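# Return a fallen circuit board onto both conveyor rails

## Task

A circuit board has slipped off one of the two conveyor rails. Put it back so it rests flat on the ledges of both rails. Its components sit loose in wet solder paste, so the robot must never touch any of them, and every large component must finish standing upright within its marked outline.

## Robot and tools

Robot: two arms, left_arm and right_arm, each ending in a two-finger gripper, placed on either side of a table. A camera stand is fixed to the floor behind them. Calibrated base positions in the scene frame: left_arm at (+0.016, +0.297, +0.045) m, right_arm at (+0.004, -0.330, +0.035) m, both facing nearly straight along +x.

Frames: the scene frame has its origin at table-top height, halfway between the nominal arm bases; +x points out over the table, +y toward left_arm, +z up. Arm names do not match image left or right. Reported hand positions (metres) and quaternions (wxyz) are in the scene frame and may be off by a few centimetres. Offsets you send are expressed in each gripper's own Hand target axes: fingers point along the gripper's +z, and they open and close along its y. The reported position is the point between the pads, about 1 cm short of the fingertips.

Rows: every motion command is built from rows of 14 numbers, each in [-1, 1]: left_arm dx, dy, dz, rx, ry, rz, opening, then the same seven for right_arm. Both arms are always included. The six pose numbers are an offset from that arm's Hand target as it stood when the action or move began, in the Hand target's axes; 1.0 equals 0.6 m of travel or 180 degrees, and rx, ry, rz form a single rotation vector. Opening is absolute, not an offset: +1 fully open (0.094 m), -1 closed. To leave an arm alone, give zeros for its six pose numbers and repeat its current opening, since 0 is itself an opening command.

execute_actions(actions, cameras): actions is a list of actions; each action is a list of up to 15 rows, one per 1/30 s step, and a short action keeps its final row until step 15. Every row in an action counts from the same starting Hand target, and a new action starts from the then-current Hand target, so sending an offset twice moves twice. An empty actions list returns images and the full state. cameras picks cam_head_left, cam_head_right, cam_high, cam_left_wrist, cam_right_wrist, or ["all"]; an unknown name voids the call.

move(target, speed, blend, opening_speed, grip_force, blocking, cameras): drives each gripper on a straight line. target is one 14-number row or a list of up to 15 rows; each row is an offset from the Hand targets at the move's start, not from the previous row. speed is path speed in m/s (0.002 to 2.9, default 0.25; turning up to twice that in rad/s), one value or one per row. blend (m) rounds corners in a list; 0 stops at each point. opening_speed (per second on the -1..+1 scale, at least 0.2) closes fingers gradually. grip_force sets the per-pad force cap in newtons, 10 to 50, one value or one per arm; it persists, and low values close slowly. blocking=false returns after 0.5 s while motion continues. Everything is capped at 10 s. Paths ignore obstacles and the other arm, and grippers lag and overshoot more at high speed or near full stretch. Do not route a path near an arm's own base; go around it. The result adds a move: line such as done, off_target, moving, held or fault, plus limits (paced = pose clipped, held = steps withheld).

wait(seconds): 0 to 3600, lets time pass without new commands; a running move continues and may end it early. stop(): brakes a running move. zoom_image(camera, region): region is [x0, y0, x1, y1] pixels of that camera's latest image, at most 504 by 504. finished_scene(scene): ends the scene (1 or 2); irreversible.

Results: Hand target is the last commanded pose after clipping, and later offsets count from it. Grippers often rest a bit short; a following execute_actions call re-requests the target, otherwise send the remainder as an offset. The controller limits each step's orientation change to 40 degrees from the measured one. grip_measured gives finger opening on the command scale (reads a little wide when empty, narrower than a squeezed part). Joint velocities within noise means the arm is still. Joint torques are total drive output with per-unit offsets; joints 1-3 wrap at ±28 N m. Tool commands lists present gripper commands. Step readings list some intermediate positions for execute_actions only.

Joint ranges (rad): waist -2.618 to 3.054, shoulder 0 to 3.142, elbow 0 to 3.142 (straight 2.901), wrist pitch and yaw ±1.571, wrist roll ±2.094.

Cautions: grasp the board only by its bare edges and never brush a component, including with the wrist-camera cable. Approach slowly, because contact force grows with speed and with how far the target lies beyond the contact. An arm blocked by something keeps pushing until commanded back past its gripper. Avoid drops, slams, letting parts go while moving, and anything leaving the table. Keep the arms from pressing on each other or closing on each other's fingers. Long stretched reaches or held loads heat motors; at 90 °C the arm folds away and stays idle. Time spent thinking lets the scene run, so plan briefly and move smoothly.

Each tool is called as name([rows], argument=value, ...), one row to a line, values as JSON.

## Session

execute_actions(actions=[])

Scene clock: 0.00 s.
left_arm: end_effector_position=(+0.4431, +0.3018, +0.1211) grip_measured=+1.000 end_effector_quat_wxyz=(+0.566, -0.038, +0.824, +0.006) | right_arm: end_effector_position=(+0.4277, -0.3202, +0.1335) grip_measured=+1.000 end_effector_quat_wxyz=(+0.610, +0.034, +0.791, +0.018)
Joint positions: left_arm=[0.006 1.716 0.471 0.876 -0.071 -0.063 0.094] | right_arm=[0.057 1.704 0.419 1.027 0.056 0.088 0.094]
Joint velocities: within noise
Joint torques (N m): no reading
Heat: left arm: 38 °C; right arm: 36 °C.
Hand target: left_arm +0.4480, +0.3019, +0.1335; +0.580, -0.038, +0.813, +0.005 | right_arm +0.4304, -0.3202, +0.1421; +0.620, +0.034, +0.784, +0.018
Tool commands: left_gripper/opening=+1.0 right_gripper/opening=+1.0

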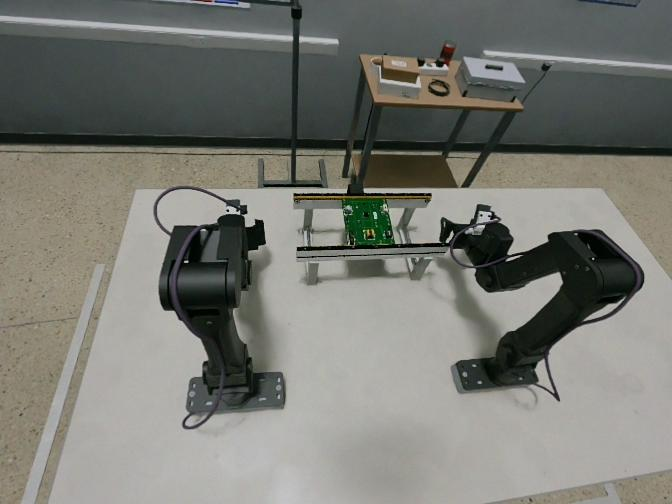

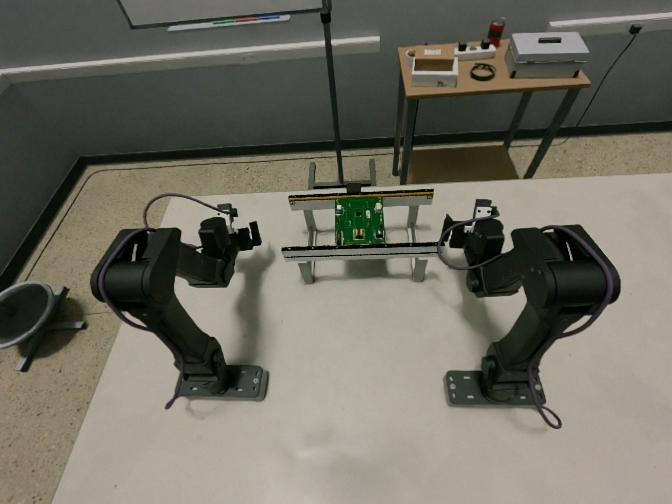

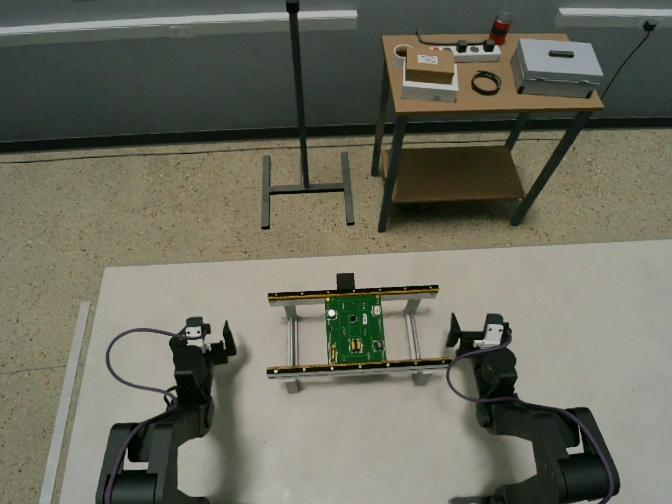

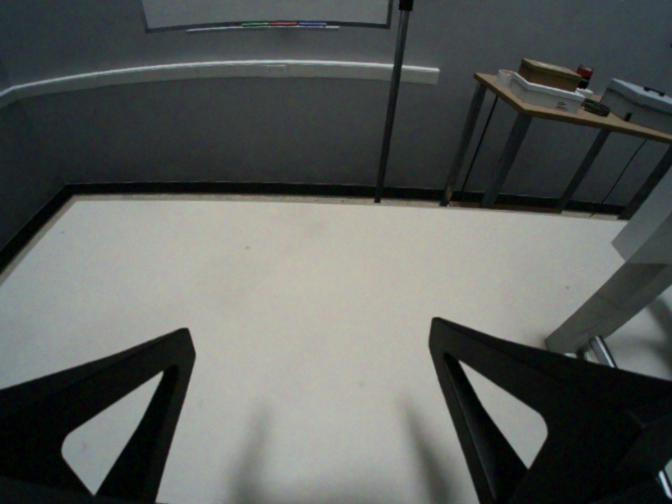

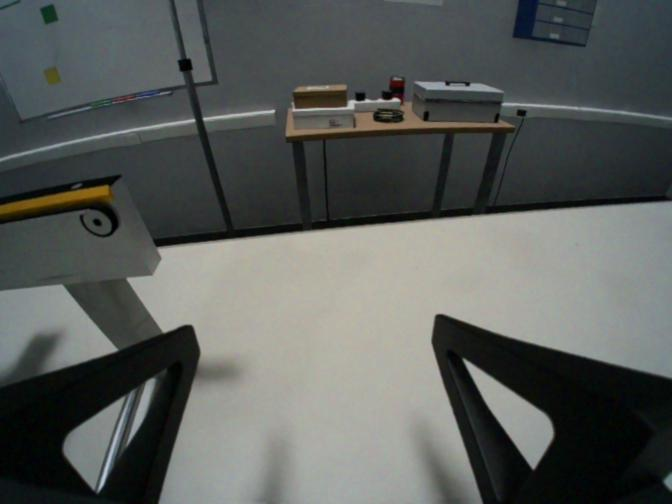

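zoom_image(camera="cam_high", region=[260, 260, 460, 400])

zoom_image(camera="cam_head_left", region=[280, 170, 460, 290])

zoom_image(camera="cam_head_right", region=[270, 170, 450, 290])

Scaled by 2.520 from the camera's image (finer frame: 960x720).

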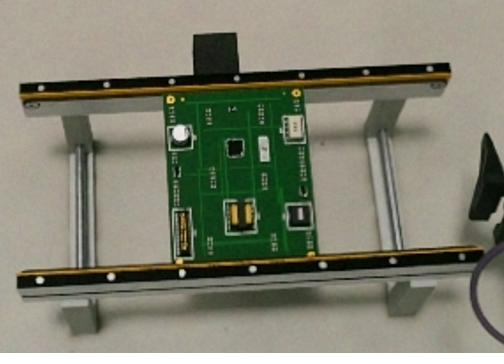

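Scaled by 2.800 from the camera's image (finer frame: 960x720).

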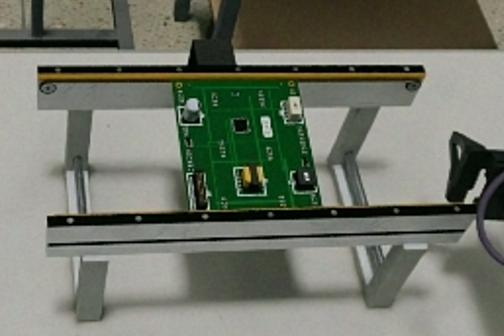

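Scaled by 2.800 from the camera's image (finer frame: 960x720).

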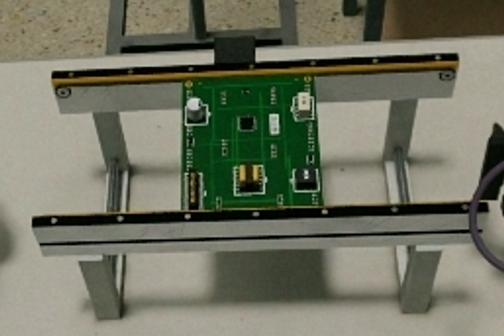

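move(target=[-0.195,0.047,-0.187,0.495,-0.083,0.083,1,-0.195,-0.047,-0.187,-0.495,-0.083,-0.083,1], cameras=["cam_left_wrist","cam_right_wrist","cam_high"])

Scene clock: 89.40 s.
left_arm: end_effector_position=(+0.3848, +0.3321, +0.2654) grip_measured=+1.000 end_effector_quat_wxyz=(+0.618, +0.310, +0.638, -0.339) | right_arm: end_effector_position=(+0.3539, -0.3565, +0.2734) grip_measured=+1.000 end_effector_quat_wxyz=(+0.633, -0.356, +0.612, +0.313)
Joint positions: left_arm=[0.628 1.658 0.841 0.496 1.554 0.272 0.094] | right_arm=[-0.606 1.619 0.748 0.947 -1.603 0.007 0.094]
Joint torques (N m): left_arm=[0.46 -9.83 5.3 1.42 0.35 0.02] | right_arm=[-0.76 -10.21 5 0.99 -0.12 0]
Heat: left arm: 39 °C; right arm: 41 °C.
Hand target: left_arm +0.3780, +0.3309, +0.2795; +0.526, +0.474, +0.507, -0.491 | right_arm +0.3471, -0.3558, +0.2796; +0.550, -0.498, +0.465, +0.483
Off the commanded pose: left_arm 0.016 m, 32 deg | right_arm 0.009 m, 32 deg.
joint sent to its limit (left arm) — joint 5 (wrist yaw), upper limit. The joint targets are off in orientation, not in position.
joint sent to its limit (right arm) — joint 5 (wrist yaw), lower limit. The joint targets are off in orientation, not in position.
move: off_target (left_arm, right_arm)
cam_left_wrist: T_world_to_cam=[[-0.85658, -0.51503, 0.0318, 0.48277], [-0.21123, 0.29375, -0.93225, 0.26686], [0.4708, -0.80527, -0.36041, 0.27848]] pos_world=[0.3388, 0.39449, 0.3338]
cam_right_wrist: T_world_to_cam=[[0.81079, -0.58319, 0.05006, -0.51602], [-0.17802, -0.32717, -0.92805, 0.23329], [0.5576, 0.74354, -0.36909, 0.2716]] pos_world=[0.30847, -0.42656, 0.34258]
Images, in order (width x height): cam_high 672x504, cam_left_wrist 672x504, cam_right_wrist 672x504.

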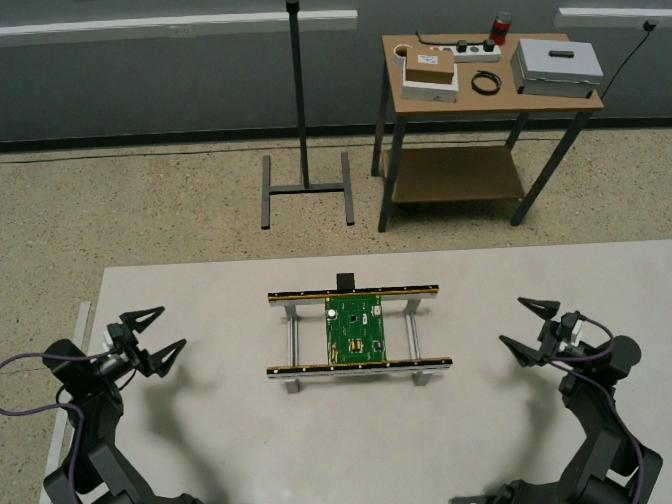

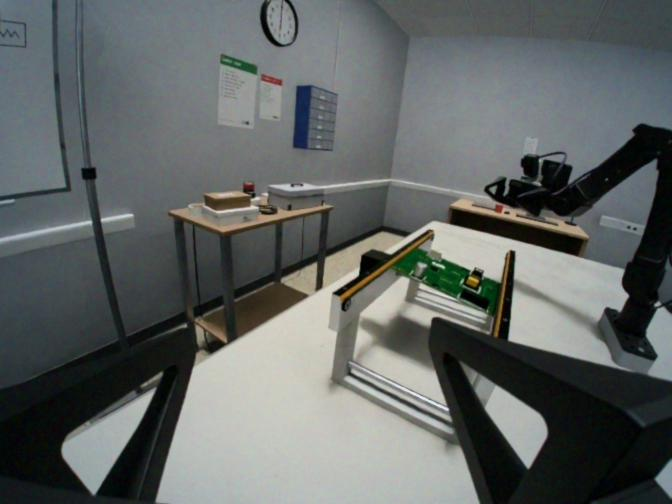

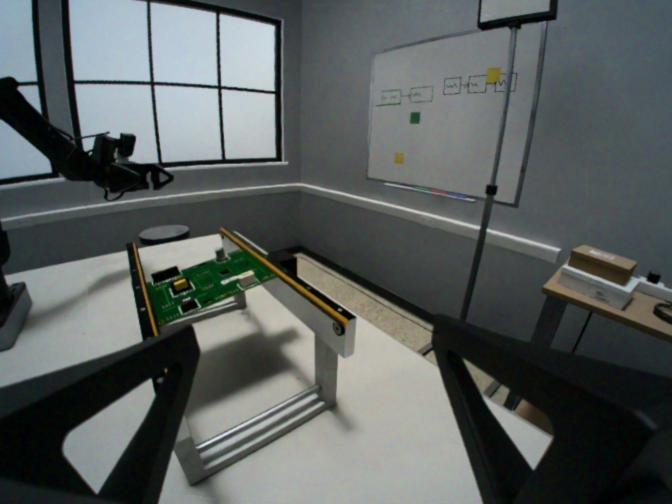

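zoom_image(camera="cam_left_wrist", region=[320, 210, 530, 420])

zoom_image(camera="cam_right_wrist", region=[110, 210, 370, 420])

Scaled by 2.400 from the camera's image (finer frame: 960x720).

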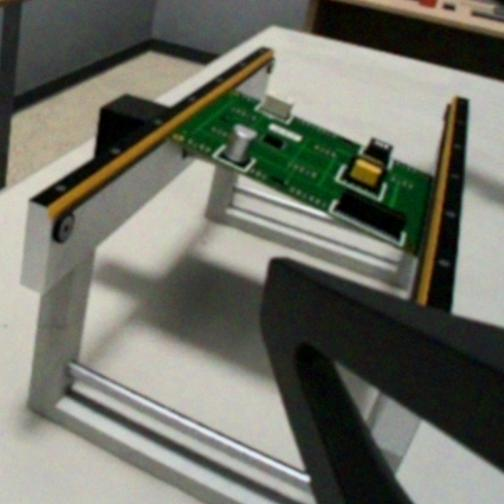

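Scaled by 1.938 from the camera's image (finer frame: 960x720).

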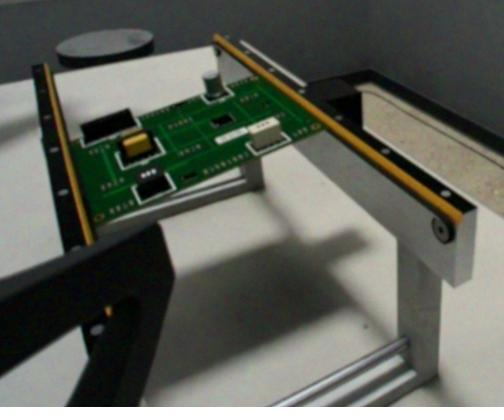

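move(target=[0.05,0.022,0.217,0,0,0,1,0,0,0,0,0,0,1], cameras=["cam_left_wrist","cam_right_wrist","cam_high"])

zoom_image(camera="cam_left_wrist", region=[130, 180, 560, 440])

Scene clock: 126.87 s.
left_arm: end_effector_position=(+0.3975, +0.2015, +0.2479) grip_measured=+1.000 end_effector_quat_wxyz=(+0.545, +0.423, +0.569, -0.448) | right_arm: end_effector_position=(+0.3540, -0.3565, +0.2725) grip_measured=+1.000 end_effector_quat_wxyz=(+0.631, -0.352, +0.614, +0.317)
Joint positions: left_arm=[0.256 1.787 0.924 0.501 1.555 0.314 0.094] | right_arm=[-0.606 1.619 0.748 0.934 -1.603 0.007 0.094]
Joint torques (N m): left_arm=[-0.4 -6.48 7.12 1.62 0.36 0.12] | right_arm=[-0.77 -10.36 5.15 0.95 -0.13 -0.09]
Heat: left arm: 38 °C; right arm: 38 °C.
Hand target: left_arm +0.4001, +0.2007, +0.2543; +0.526, +0.474, +0.507, -0.491 | right_arm +0.3471, -0.3558, +0.2796; +0.550, -0.498, +0.465, +0.483
Off the commanded pose: left_arm 0.007 m, 11 deg | right_arm 0.010 m, 32 deg.
joint sent to its limit (left arm) — joint 5 (wrist yaw), upper limit. The joint targets are off in orientation, not in position.
joint sent to its limit (right arm) — joint 5 (wrist yaw), lower limit. The joint targets are off in orientation, not in position.
move: off_target (left_arm)
cam_left_wrist: T_world_to_cam=[[-0.98539, -0.16751, 0.03072, 0.40838], [-0.08875, 0.35116, -0.9321, 0.23136], [0.14535, -0.92121, -0.36089, 0.31392]] pos_world=[0.37732, 0.27636, 0.3164]
cam_right_wrist: T_world_to_cam=[[0.81126, -0.58354, 0.03671, -0.51265], [-0.18812, -0.31996, -0.92857, 0.23873], [0.5536, 0.7464, -0.36934, 0.27371]] pos_world=[0.30928, -0.42707, 0.34159]
Images, in order (width x height): cam_high 672x504, cam_left_wrist 672x504, cam_right_wrist 672x504.

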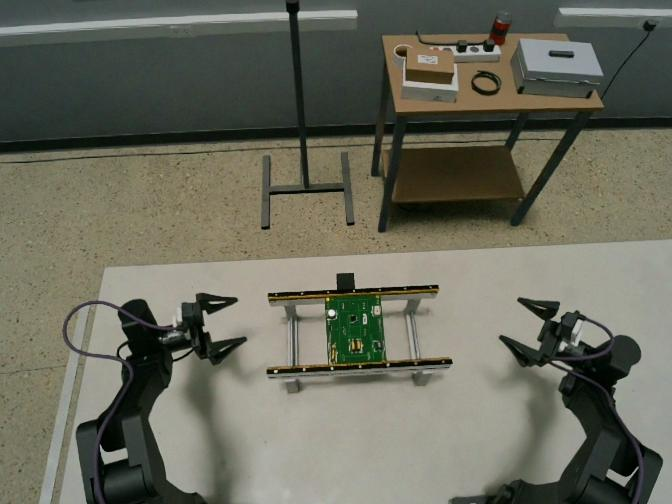

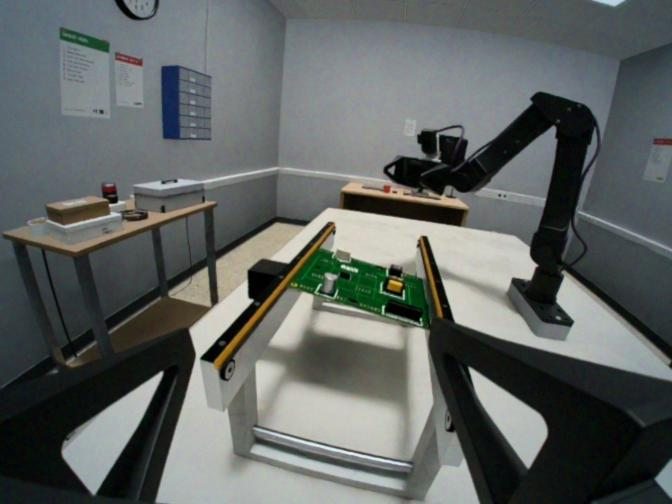

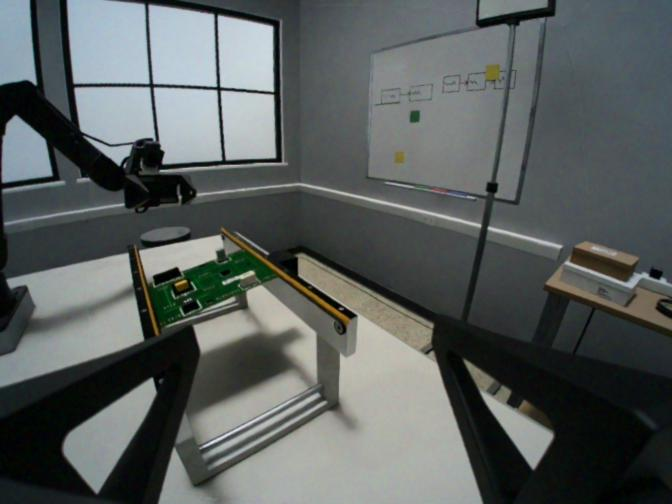

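Scaled by 1.172 from the camera's image (finer frame: 960x720).

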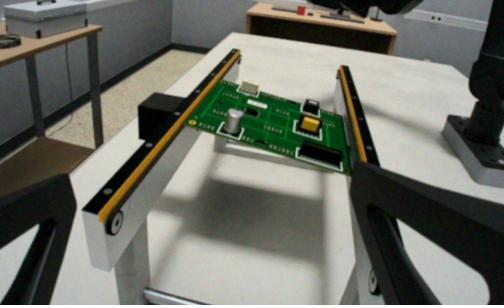

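zoom_image(camera="cam_left_wrist", region=[240, 215, 470, 375])

Scaled by 2.191 from the camera's image (finer frame: 960x720).

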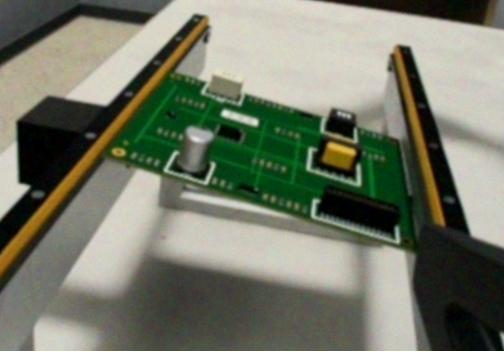

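zoom_image(camera="cam_high", region=[315, 285, 395, 370])

zoom_image(camera="cam_left_wrist", region=[280, 240, 440, 340])

Scaled by 5.929 from the camera's image (finer frame: 960x720).

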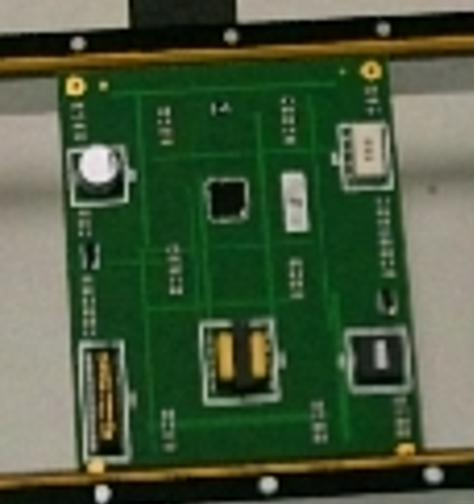

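Scaled by 3.150 from the camera's image (finer frame: 960x720).

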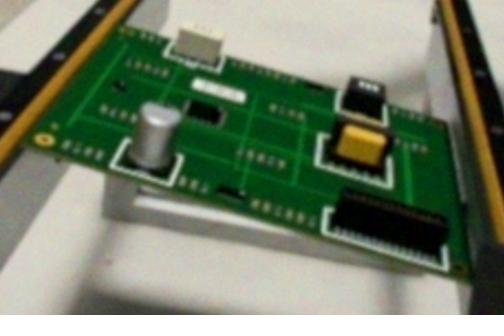

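move(target=[0.017,0.01,0.117,0,0,0,0,0.1,-0.085,0.343,0,0,0,0], cameras=["cam_left_wrist","cam_right_wrist","cam_high"])

zoom_image(camera="cam_left_wrist", region=[200, 200, 480, 400])

zoom_image(camera="cam_right_wrist", region=[200, 200, 480, 400])

Scene clock: 264.50 s.
left_arm: end_effector_position=(+0.4051, +0.1327, +0.2424) grip_measured=+0.001 end_effector_quat_wxyz=(+0.504, +0.477, +0.525, -0.493) | right_arm: end_effector_position=(+0.4055, -0.1510, +0.2370) grip_measured=+0.003 end_effector_quat_wxyz=(+0.531, -0.509, +0.489, +0.469)
Joint positions: left_arm=[0.066 1.906 1.043 0.548 1.549 0.278 0.047] | right_arm=[0.006 2.008 1.064 1.039 -1.535 0.013 0.047]
Joint torques (N m): left_arm=[-0.42 -7.49 6.99 1.7 0.15 0.03] | right_arm=[0.62 -9.57 8.12 1.15 0.03 -0.01]
Heat: left arm: 41 °C; right arm: 34 °C.
Hand target: left_arm +0.4108, +0.1308, +0.2467; +0.526, +0.474, +0.507, -0.492 | right_arm +0.4103, -0.1484, +0.2397; +0.550, -0.498, +0.465, +0.483
Off the commanded pose: left_arm 0.007 m, 3 deg | right_arm 0.006 m, 4 deg.
move: off_target (left_arm, right_arm)
cam_left_wrist: T_world_to_cam=[[-0.99969, 0.01554, 0.0197, 0.38882], [-0.01271, 0.36304, -0.93169, 0.21856], [-0.02163, -0.93164, -0.36273, 0.31683]] pos_world=[0.39833, 0.20978, 0.3109]
cam_right_wrist: T_world_to_cam=[[0.99479, -0.07979, 0.0635, -0.43806], [0.0299, -0.36711, -0.9297, 0.18601], [0.09749, 0.92675, -0.36281, 0.28941]] pos_world=[0.402, -0.23488, 0.30576]
Images, in order (width x height): cam_high 672x504, cam_left_wrist 672x504, cam_right_wrist 672x504.

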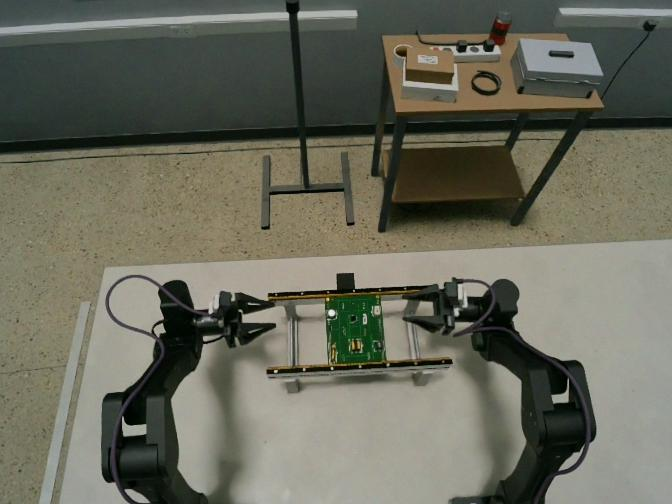

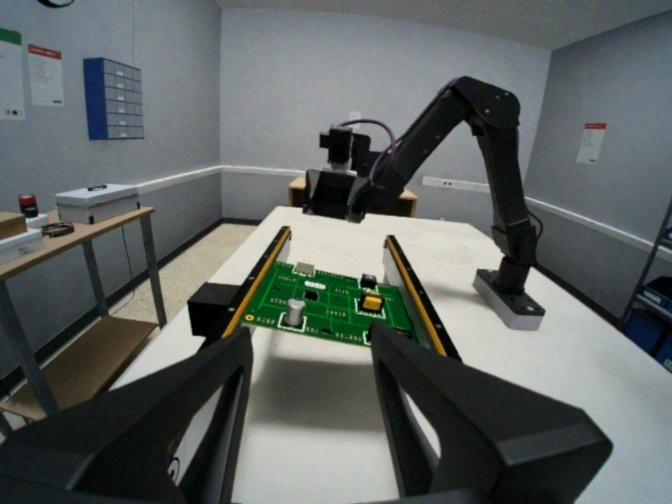

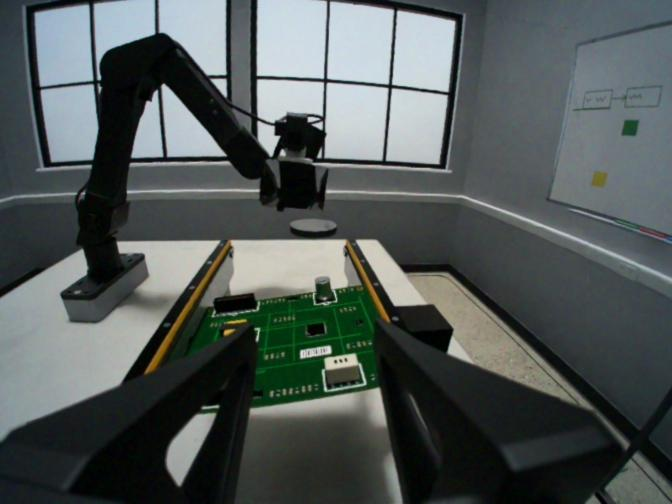

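Scaled by 1.800 from the camera's image (finer frame: 960x720).

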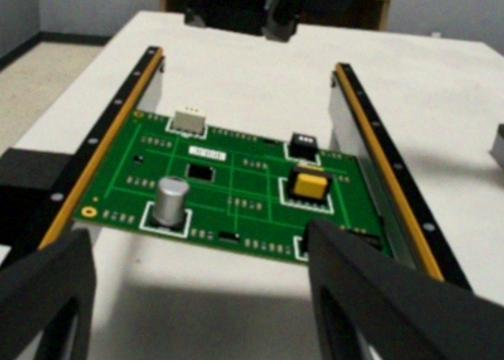

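Scaled by 1.800 from the camera's image (finer frame: 960x720).

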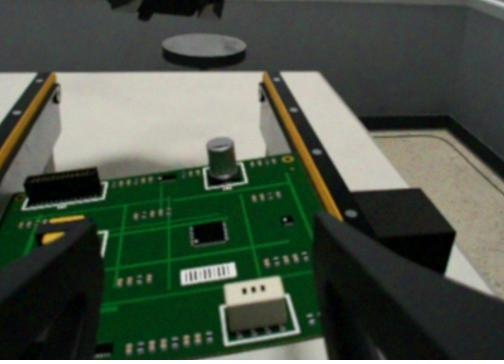

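move(target=[0.153,-0.012,0,0,0,0,0,0.187,0.005,0,0,0,0,0], speed=0.15, cameras=["cam_left_wrist","cam_right_wrist","cam_high"])

zoom_image(camera="cam_left_wrist", region=[200, 180, 480, 380])

zoom_image(camera="cam_right_wrist", region=[180, 180, 460, 380])

Scene clock: 303.73 s.
left_arm: end_effector_position=(+0.4071, +0.1306, +0.1617) grip_measured=+0.001 end_effector_quat_wxyz=(+0.513, +0.489, +0.517, -0.481) | right_arm: end_effector_position=(+0.4153, -0.1441, +0.1293) grip_measured=+0.003 end_effector_quat_wxyz=(+0.532, -0.512, +0.486, +0.468)
Joint positions: left_arm=[0.06 2.12 0.986 0.726 1.542 0.413 0.047] | right_arm=[0.024 2.352 1.076 1.342 -1.521 -0.024 0.047]
Joint torques (N m): left_arm=[-0.72 -7.82 3.43 1.67 0.24 0.03] | right_arm=[0.83 -10.66 6.28 1.18 0.04 -0.01]
Heat: left arm: 39 °C; right arm: 36 °C.
Hand target: left_arm +0.4038, +0.1269, +0.1550; +0.526, +0.474, +0.507, -0.492 | right_arm +0.4187, -0.1407, +0.1280; +0.550, -0.498, +0.465, +0.483
Off the commanded pose: left_arm 0.008 m, 3 deg | right_arm 0.005 m, 4 deg.
move: off_target (left_arm, right_arm)
cam_left_wrist: T_world_to_cam=[[-0.99965, 0.01532, -0.02141, 0.39902], [0.02556, 0.36992, -0.92871, 0.12717], [-0.00631, -0.92894, -0.37019, 0.28026]] pos_world=[0.39739, 0.20719, 0.23039]
cam_right_wrist: T_world_to_cam=[[0.99459, -0.07606, 0.07074, -0.44062], [0.03799, -0.36747, -0.92926, 0.08467], [0.09668, 0.92692, -0.36259, 0.24326]] pos_world=[0.41151, -0.22788, 0.19806]
Images, in order (width x height): cam_high 672x504, cam_left_wrist 672x504, cam_right_wrist 672x504.

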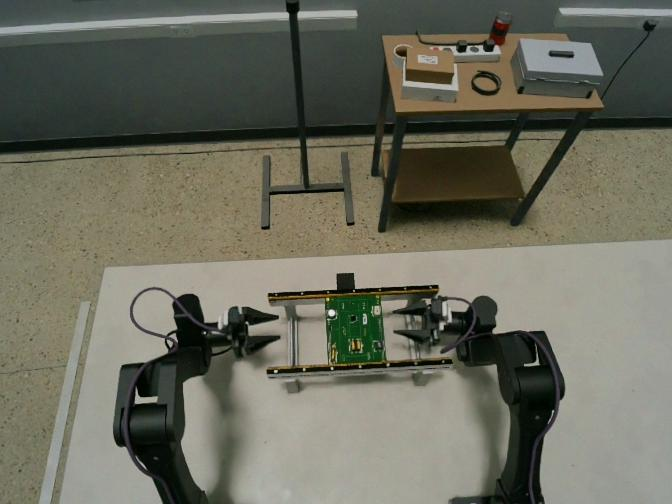

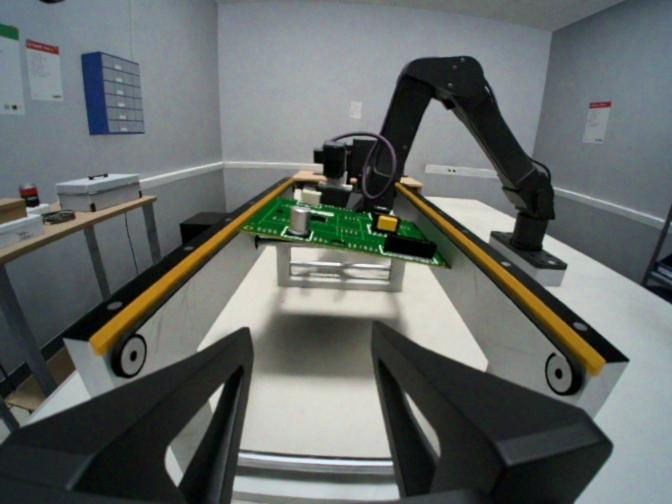

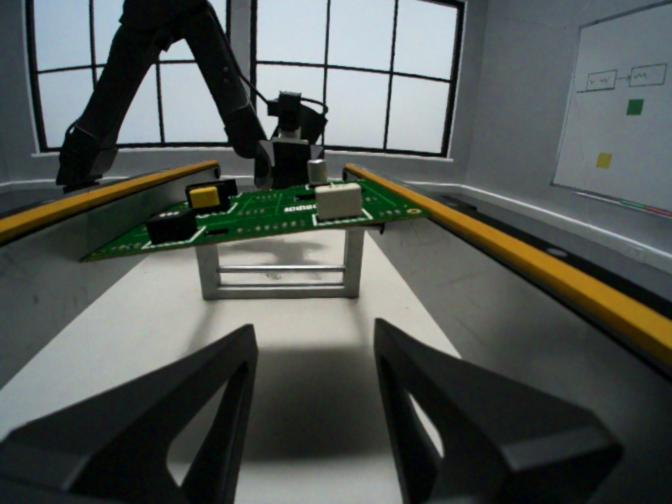

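Scaled by 1.800 from the camera's image (finer frame: 960x720).

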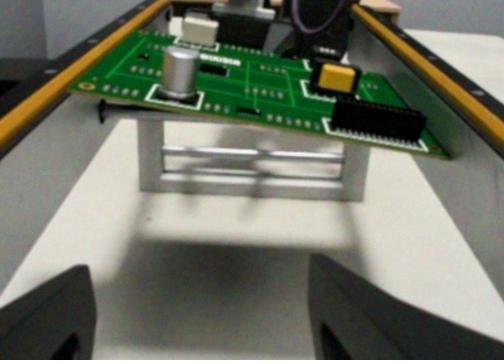

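Scaled by 1.800 from the camera's image (finer frame: 960x720).

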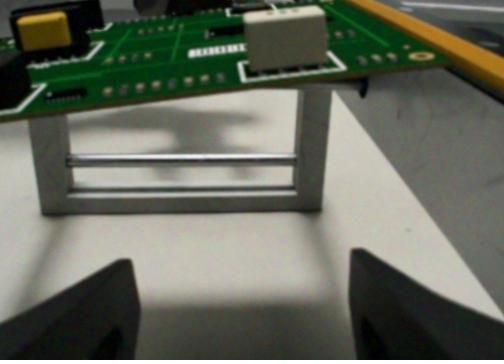

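move([
  [0.062,-0.037,-0.005,0,0,0.056,0.2,0.002,0.05,0,0,0,-0.033,0.2],
  [0.07,-0.052,0.12,0,0,0.056,0.2,0.004,0.051,0.02,0,0,-0.033,0.2],
], speed=0.12, blend=0.01, cameras=["cam_left_wrist","cam_right_wrist","cam_high"])

zoom_image(camera="cam_high", region=[230, 270, 470, 400])

Scene clock: 393.40 s.
left_arm: end_effector_position=(+0.3789, +0.0545, +0.1143) grip_measured=+0.198 end_effector_quat_wxyz=(+0.548, +0.515, +0.483, -0.449) | right_arm: end_effector_position=(+0.3924, -0.1305, +0.1172) grip_measured=+0.197 end_effector_quat_wxyz=(+0.538, -0.516, +0.481, +0.462)
Joint positions: left_arm=[-0.152 2.347 0.862 1.502 1.324 0.115 0.056] | right_arm=[0.06 2.352 0.972 1.44 -1.482 -0.051 0.056]
Joint torques (N m): left_arm=[-0.7 -8.09 2.56 2.28 -0.1 0.01] | right_arm=[0.8 -11.25 3.19 2.08 0.02 -0.02]
Heat: left arm: 38 °C; right arm: 37 °C.
Hand target: left_arm +0.3777, +0.0515, +0.1156; +0.567, +0.516, +0.464, -0.443 | right_arm +0.3890, -0.1275, +0.1234; +0.575, -0.521, +0.439, +0.454
Off the commanded pose: left_arm 0.004 m, 3 deg | right_arm 0.008 m, 6 deg.
joint sent to its limit (left arm) — joint 4 (wrist pitch), upper limit. The joint targets still meet the commanded pose.
move: off_target (left_arm, right_arm)
cam_left_wrist: T_world_to_cam=[[-0.989, 0.00787, -0.14769, 0.3817], [0.14042, 0.36364, -0.9209, 0.06806], [0.04646, -0.93151, -0.36075, 0.17095]] pos_world=[0.36001, 0.13149, 0.18073]
cam_right_wrist: T_world_to_cam=[[0.99256, -0.07957, 0.09211, -0.41818], [0.05681, -0.36644, -0.92871, 0.07192], [0.10766, 0.92703, -0.35919, 0.2239]] pos_world=[0.38688, -0.21448, 0.18574]
Images, in order (width x height): cam_high 672x504, cam_left_wrist 672x504, cam_right_wrist 672x504.

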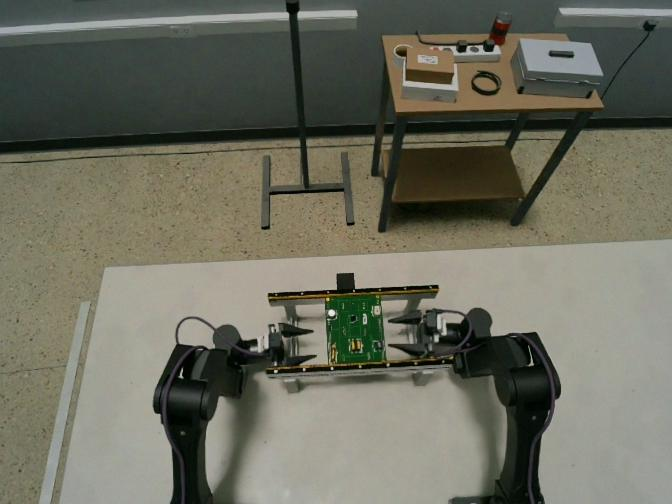

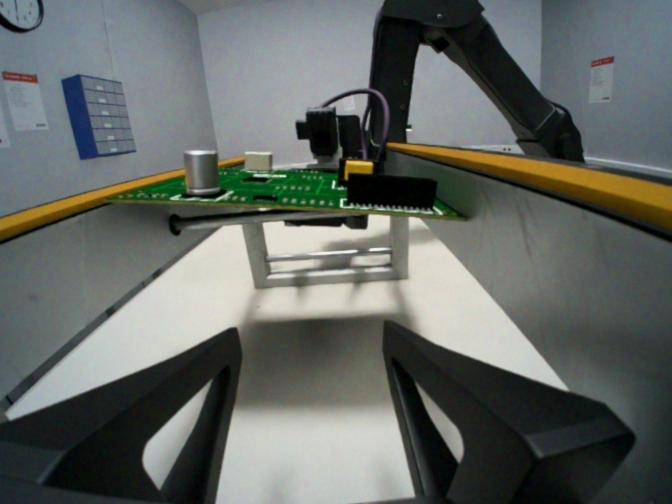

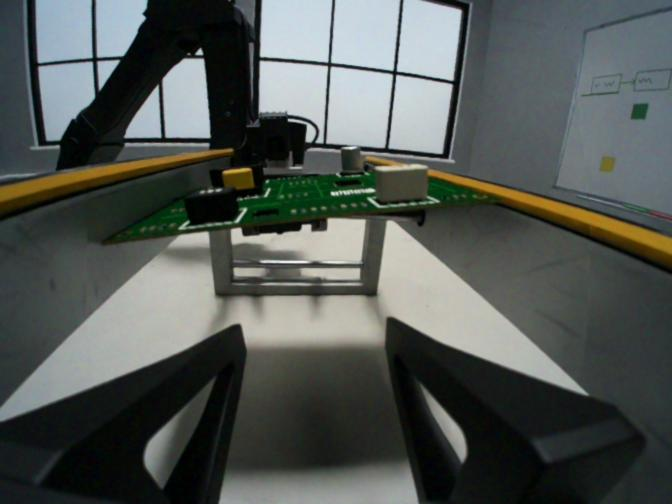

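Scaled by 2.100 from the camera's image (finer frame: 960x720).

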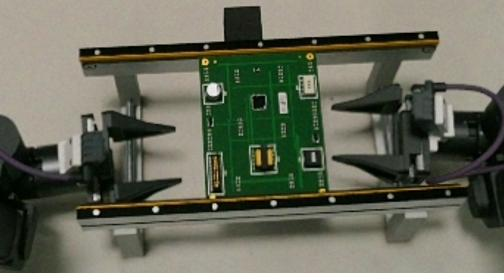

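zoom_image(camera="cam_left_wrist", region=[100, 130, 500, 300])

zoom_image(camera="cam_right_wrist", region=[100, 130, 500, 300])

Scaled by 1.260 from the camera's image (finer frame: 960x720).

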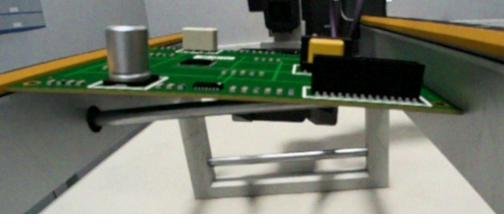

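Scaled by 1.260 from the camera's image (finer frame: 960x720).

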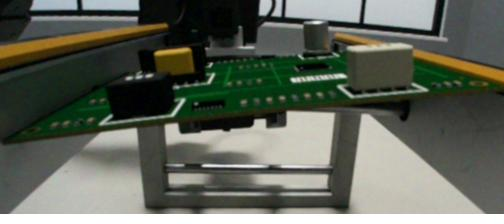

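move(target=[-0.0055,0.0085,0.084,0,0,0.022,0.2,-0.002,0.010,0.071,0,0,-0.033,0.2], speed=0.1, cameras=["cam_left_wrist","cam_right_wrist","cam_high"])

zoom_image(camera="cam_high", region=[230, 270, 470, 400])

Scene clock: 450.67 s.
left_arm: end_effector_position=(+0.3820, +0.0047, +0.1200) grip_measured=+0.198 end_effector_quat_wxyz=(+0.569, +0.528, +0.458, -0.433) | right_arm: end_effector_position=(+0.3980, -0.1061, +0.1184) grip_measured=+0.197 end_effector_quat_wxyz=(+0.565, -0.520, +0.473, +0.432)
Joint positions: left_arm=[-0.282 2.373 0.934 1.5 1.197 0.148 0.056] | right_arm=[0.125 2.352 0.971 1.443 -1.372 -0.121 0.056]
Joint torques (N m): left_arm=[-0.44 -8.54 4.23 1.98 -0.11 0.11] | right_arm=[5.16 -10.5 3.55 2.41 0.01 -0.15]
Heat: left arm: 37 °C; right arm: 47 °C.
Hand target: left_arm +0.3855, +0.0017, +0.1216; +0.582, +0.532, +0.445, -0.424 | right_arm +0.3842, -0.0848, +0.1264; +0.597, -0.543, +0.411, +0.423
Off the commanded pose: left_arm 0.005 m, 2 deg | right_arm 0.027 m, 8 deg.
joint sent to its limit (right arm) — joint 4 (wrist pitch), upper limit. The joint targets still meet the commanded pose.
move: off_target (right_arm)
cam_left_wrist: T_world_to_cam=[[-0.97501, 0.00765, -0.22204, 0.38968], [0.21053, 0.351, -0.9124, 0.06311], [0.07096, -0.93634, -0.34384, 0.11502]] pos_world=[0.3585, 0.08257, 0.18365]
cam_right_wrist: T_world_to_cam=[[0.97903, -0.12395, 0.16164, -0.42941], [0.10594, -0.36793, -0.9238, 0.06142], [0.17398, 0.92156, -0.34708, 0.17267]] pos_world=[0.38386, -0.18975, 0.18609]
Images, in order (width x height): cam_high 672x504, cam_left_wrist 672x504, cam_right_wrist 672x504.

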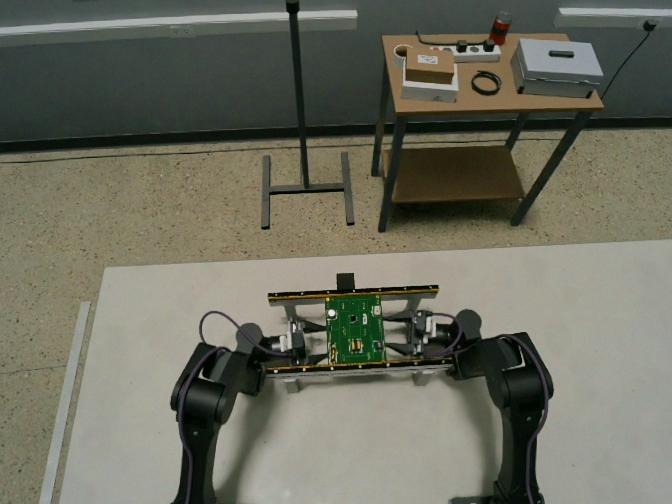

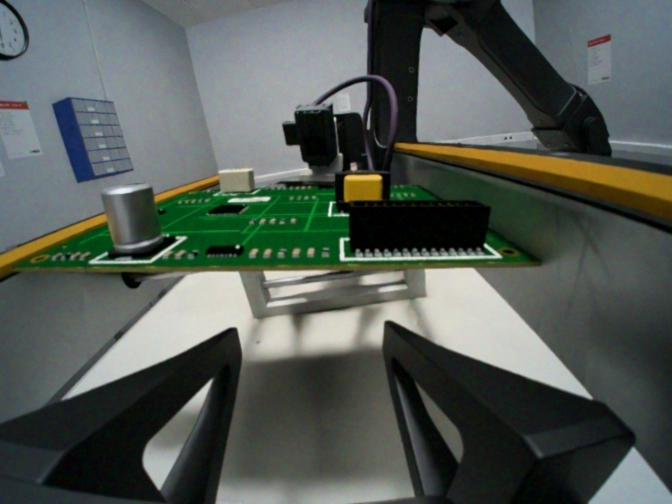

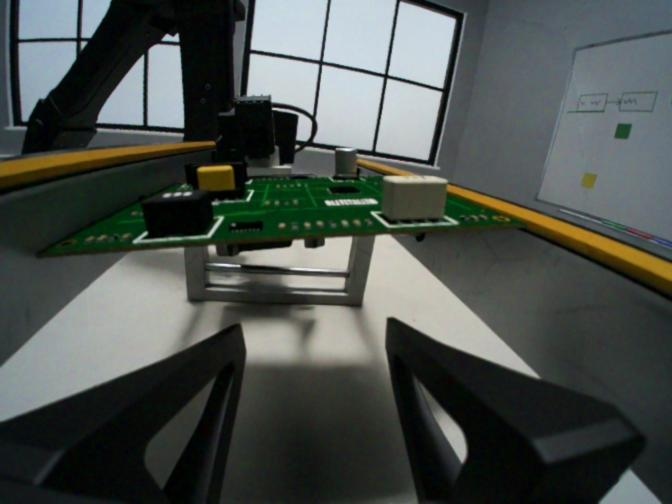

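Scaled by 2.100 from the camera's image (finer frame: 960x720).

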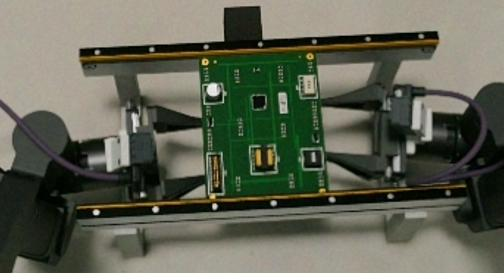

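move(target=[0,0,0,0,0,0,0.2,0,-0.009,-0.035,0,0,-0.015,0.2], speed=0.1, cameras=["cam_left_wrist","cam_right_wrist"])

Scene clock: 479.27 s.
left_arm: end_effector_position=(+0.3821, +0.0047, +0.1200) grip_measured=+0.198 end_effector_quat_wxyz=(+0.569, +0.528, +0.458, -0.433) | right_arm: end_effector_position=(+0.3917, -0.1063, +0.1180) grip_measured=+0.197 end_effector_quat_wxyz=(+0.566, -0.539, +0.452, +0.429)
Joint positions: left_arm=[-0.282 2.373 0.934 1.5 1.196 0.149 0.056] | right_arm=[0.124 2.352 0.971 1.442 -1.409 -0.163 0.056]
Joint torques (N m): left_arm=[-0.46 -8.51 4.23 1.99 -0.12 0.11] | right_arm=[0.09 -10.69 4.08 2.33 -0.18 -0.16]
Heat: left arm: 38 °C; right arm: 50 °C.
Hand target: left_arm +0.3856, +0.0017, +0.1216; +0.582, +0.532, +0.445, -0.424 | right_arm +0.3886, -0.1060, +0.1266; +0.607, -0.553, +0.398, +0.409
Off the commanded pose: left_arm 0.005 m, 2 deg | right_arm 0.009 m, 8 deg.
move: off_target (right_arm)
cam_left_wrist: T_world_to_cam=[[-0.97493, 0.00693, -0.22241, 0.38978], [0.21063, 0.35107, -0.91235, 0.06306], [0.07175, -0.93632, -0.34373, 0.11471]] pos_world=[0.3585, 0.08257, 0.18365]
cam_right_wrist: T_world_to_cam=[[0.97499, -0.08888, 0.20369, -0.4228], [0.15787, -0.36807, -0.9163, 0.04038], [0.15641, 0.92554, -0.34483, 0.18082]] pos_world=[0.37757, -0.19007, 0.18548]

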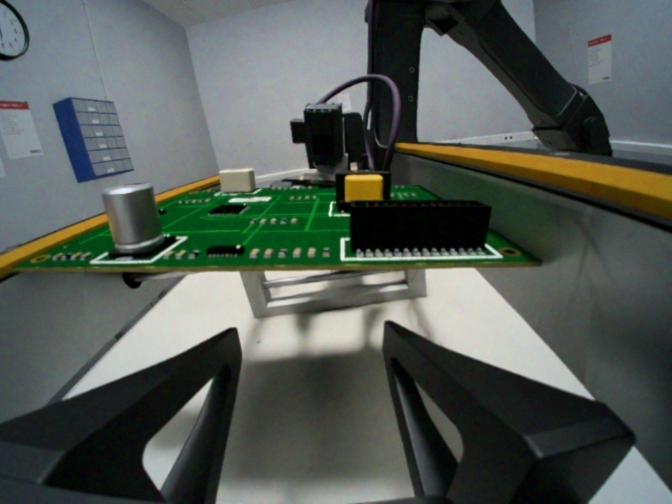

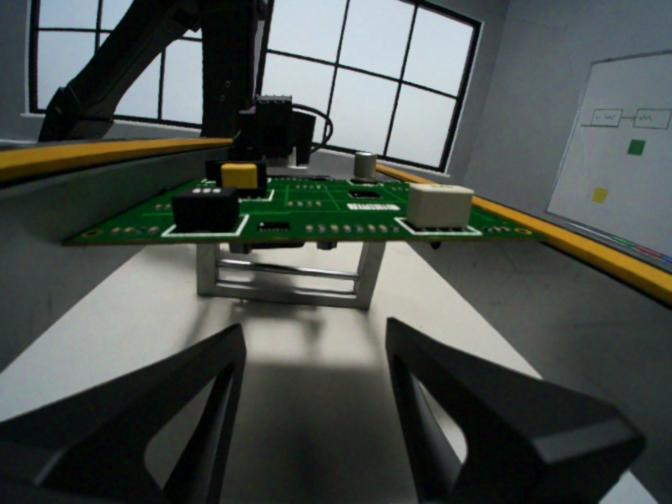

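move(target=[-0.0265,0.017,0.002,0,0,0,0.2,-0.028,-0.0104,0.002,0,0,0,0.2], speed=0.05, cameras=["cam_left_wrist","cam_right_wrist"])

Scene clock: 498.03 s.
left_arm: end_effector_position=(+0.3850, +0.0038, +0.1164) grip_measured=+0.198 end_effector_quat_wxyz=(+0.559, +0.524, +0.470, -0.439) | right_arm: end_effector_position=(+0.3915, -0.1063, +0.1180) grip_measured=+0.197 end_effector_quat_wxyz=(+0.560, -0.533, +0.460, +0.437)
Joint positions: left_arm=[-0.282 2.373 0.946 1.454 1.196 0.149 0.056] | right_arm=[0.124 2.352 0.971 1.443 -1.41 -0.136 0.056]
Joint torques (N m): left_arm=[-0.09 -13.26 4.33 1.83 -0.07 0.04] | right_arm=[0.14 -14.87 3.7 2.36 -0.14 -0.02]
Heat: left arm: 37 °C; right arm: 52 °C.
Hand target: left_arm +0.3916, +0.0016, +0.1394; +0.582, +0.532, +0.445, -0.424 | right_arm +0.3887, -0.1061, +0.1445; +0.607, -0.553, +0.398, +0.409
Off the commanded pose: left_arm 0.024 m, 4 deg | right_arm 0.027 m, 10 deg.
move: off_target (left_arm, right_arm)
cam_left_wrist: T_world_to_cam=[[-0.98162, 0.00911, -0.19063, 0.39067], [0.18102, 0.36071, -0.91494, 0.07122], [0.06043, -0.93263, -0.35573, 0.11819]] pos_world=[0.36346, 0.08098, 0.18168]
cam_right_wrist: T_world_to_cam=[[0.98025, -0.08807, 0.1771, -0.42153], [0.13341, -0.36667, -0.92074, 0.05063], [0.14602, 0.92617, -0.34767, 0.1853]] pos_world=[0.37939, -0.19018, 0.18569]

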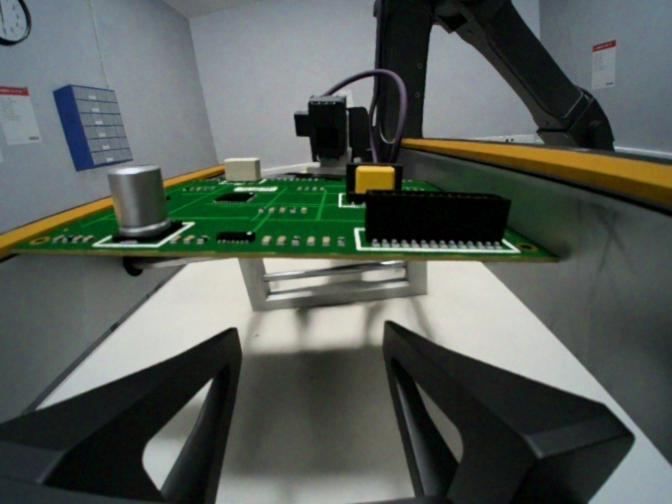

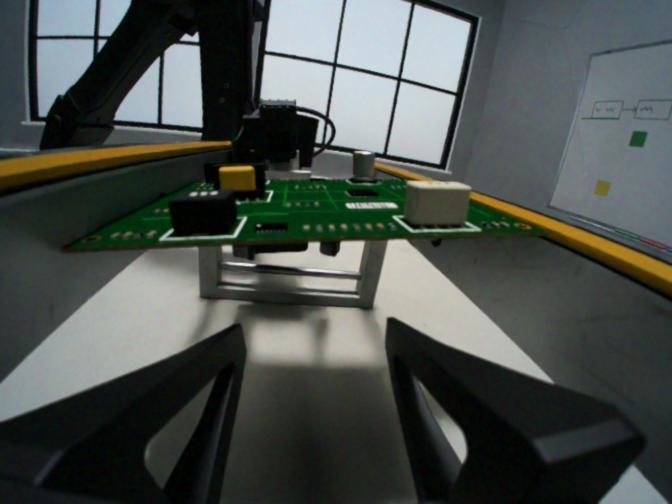

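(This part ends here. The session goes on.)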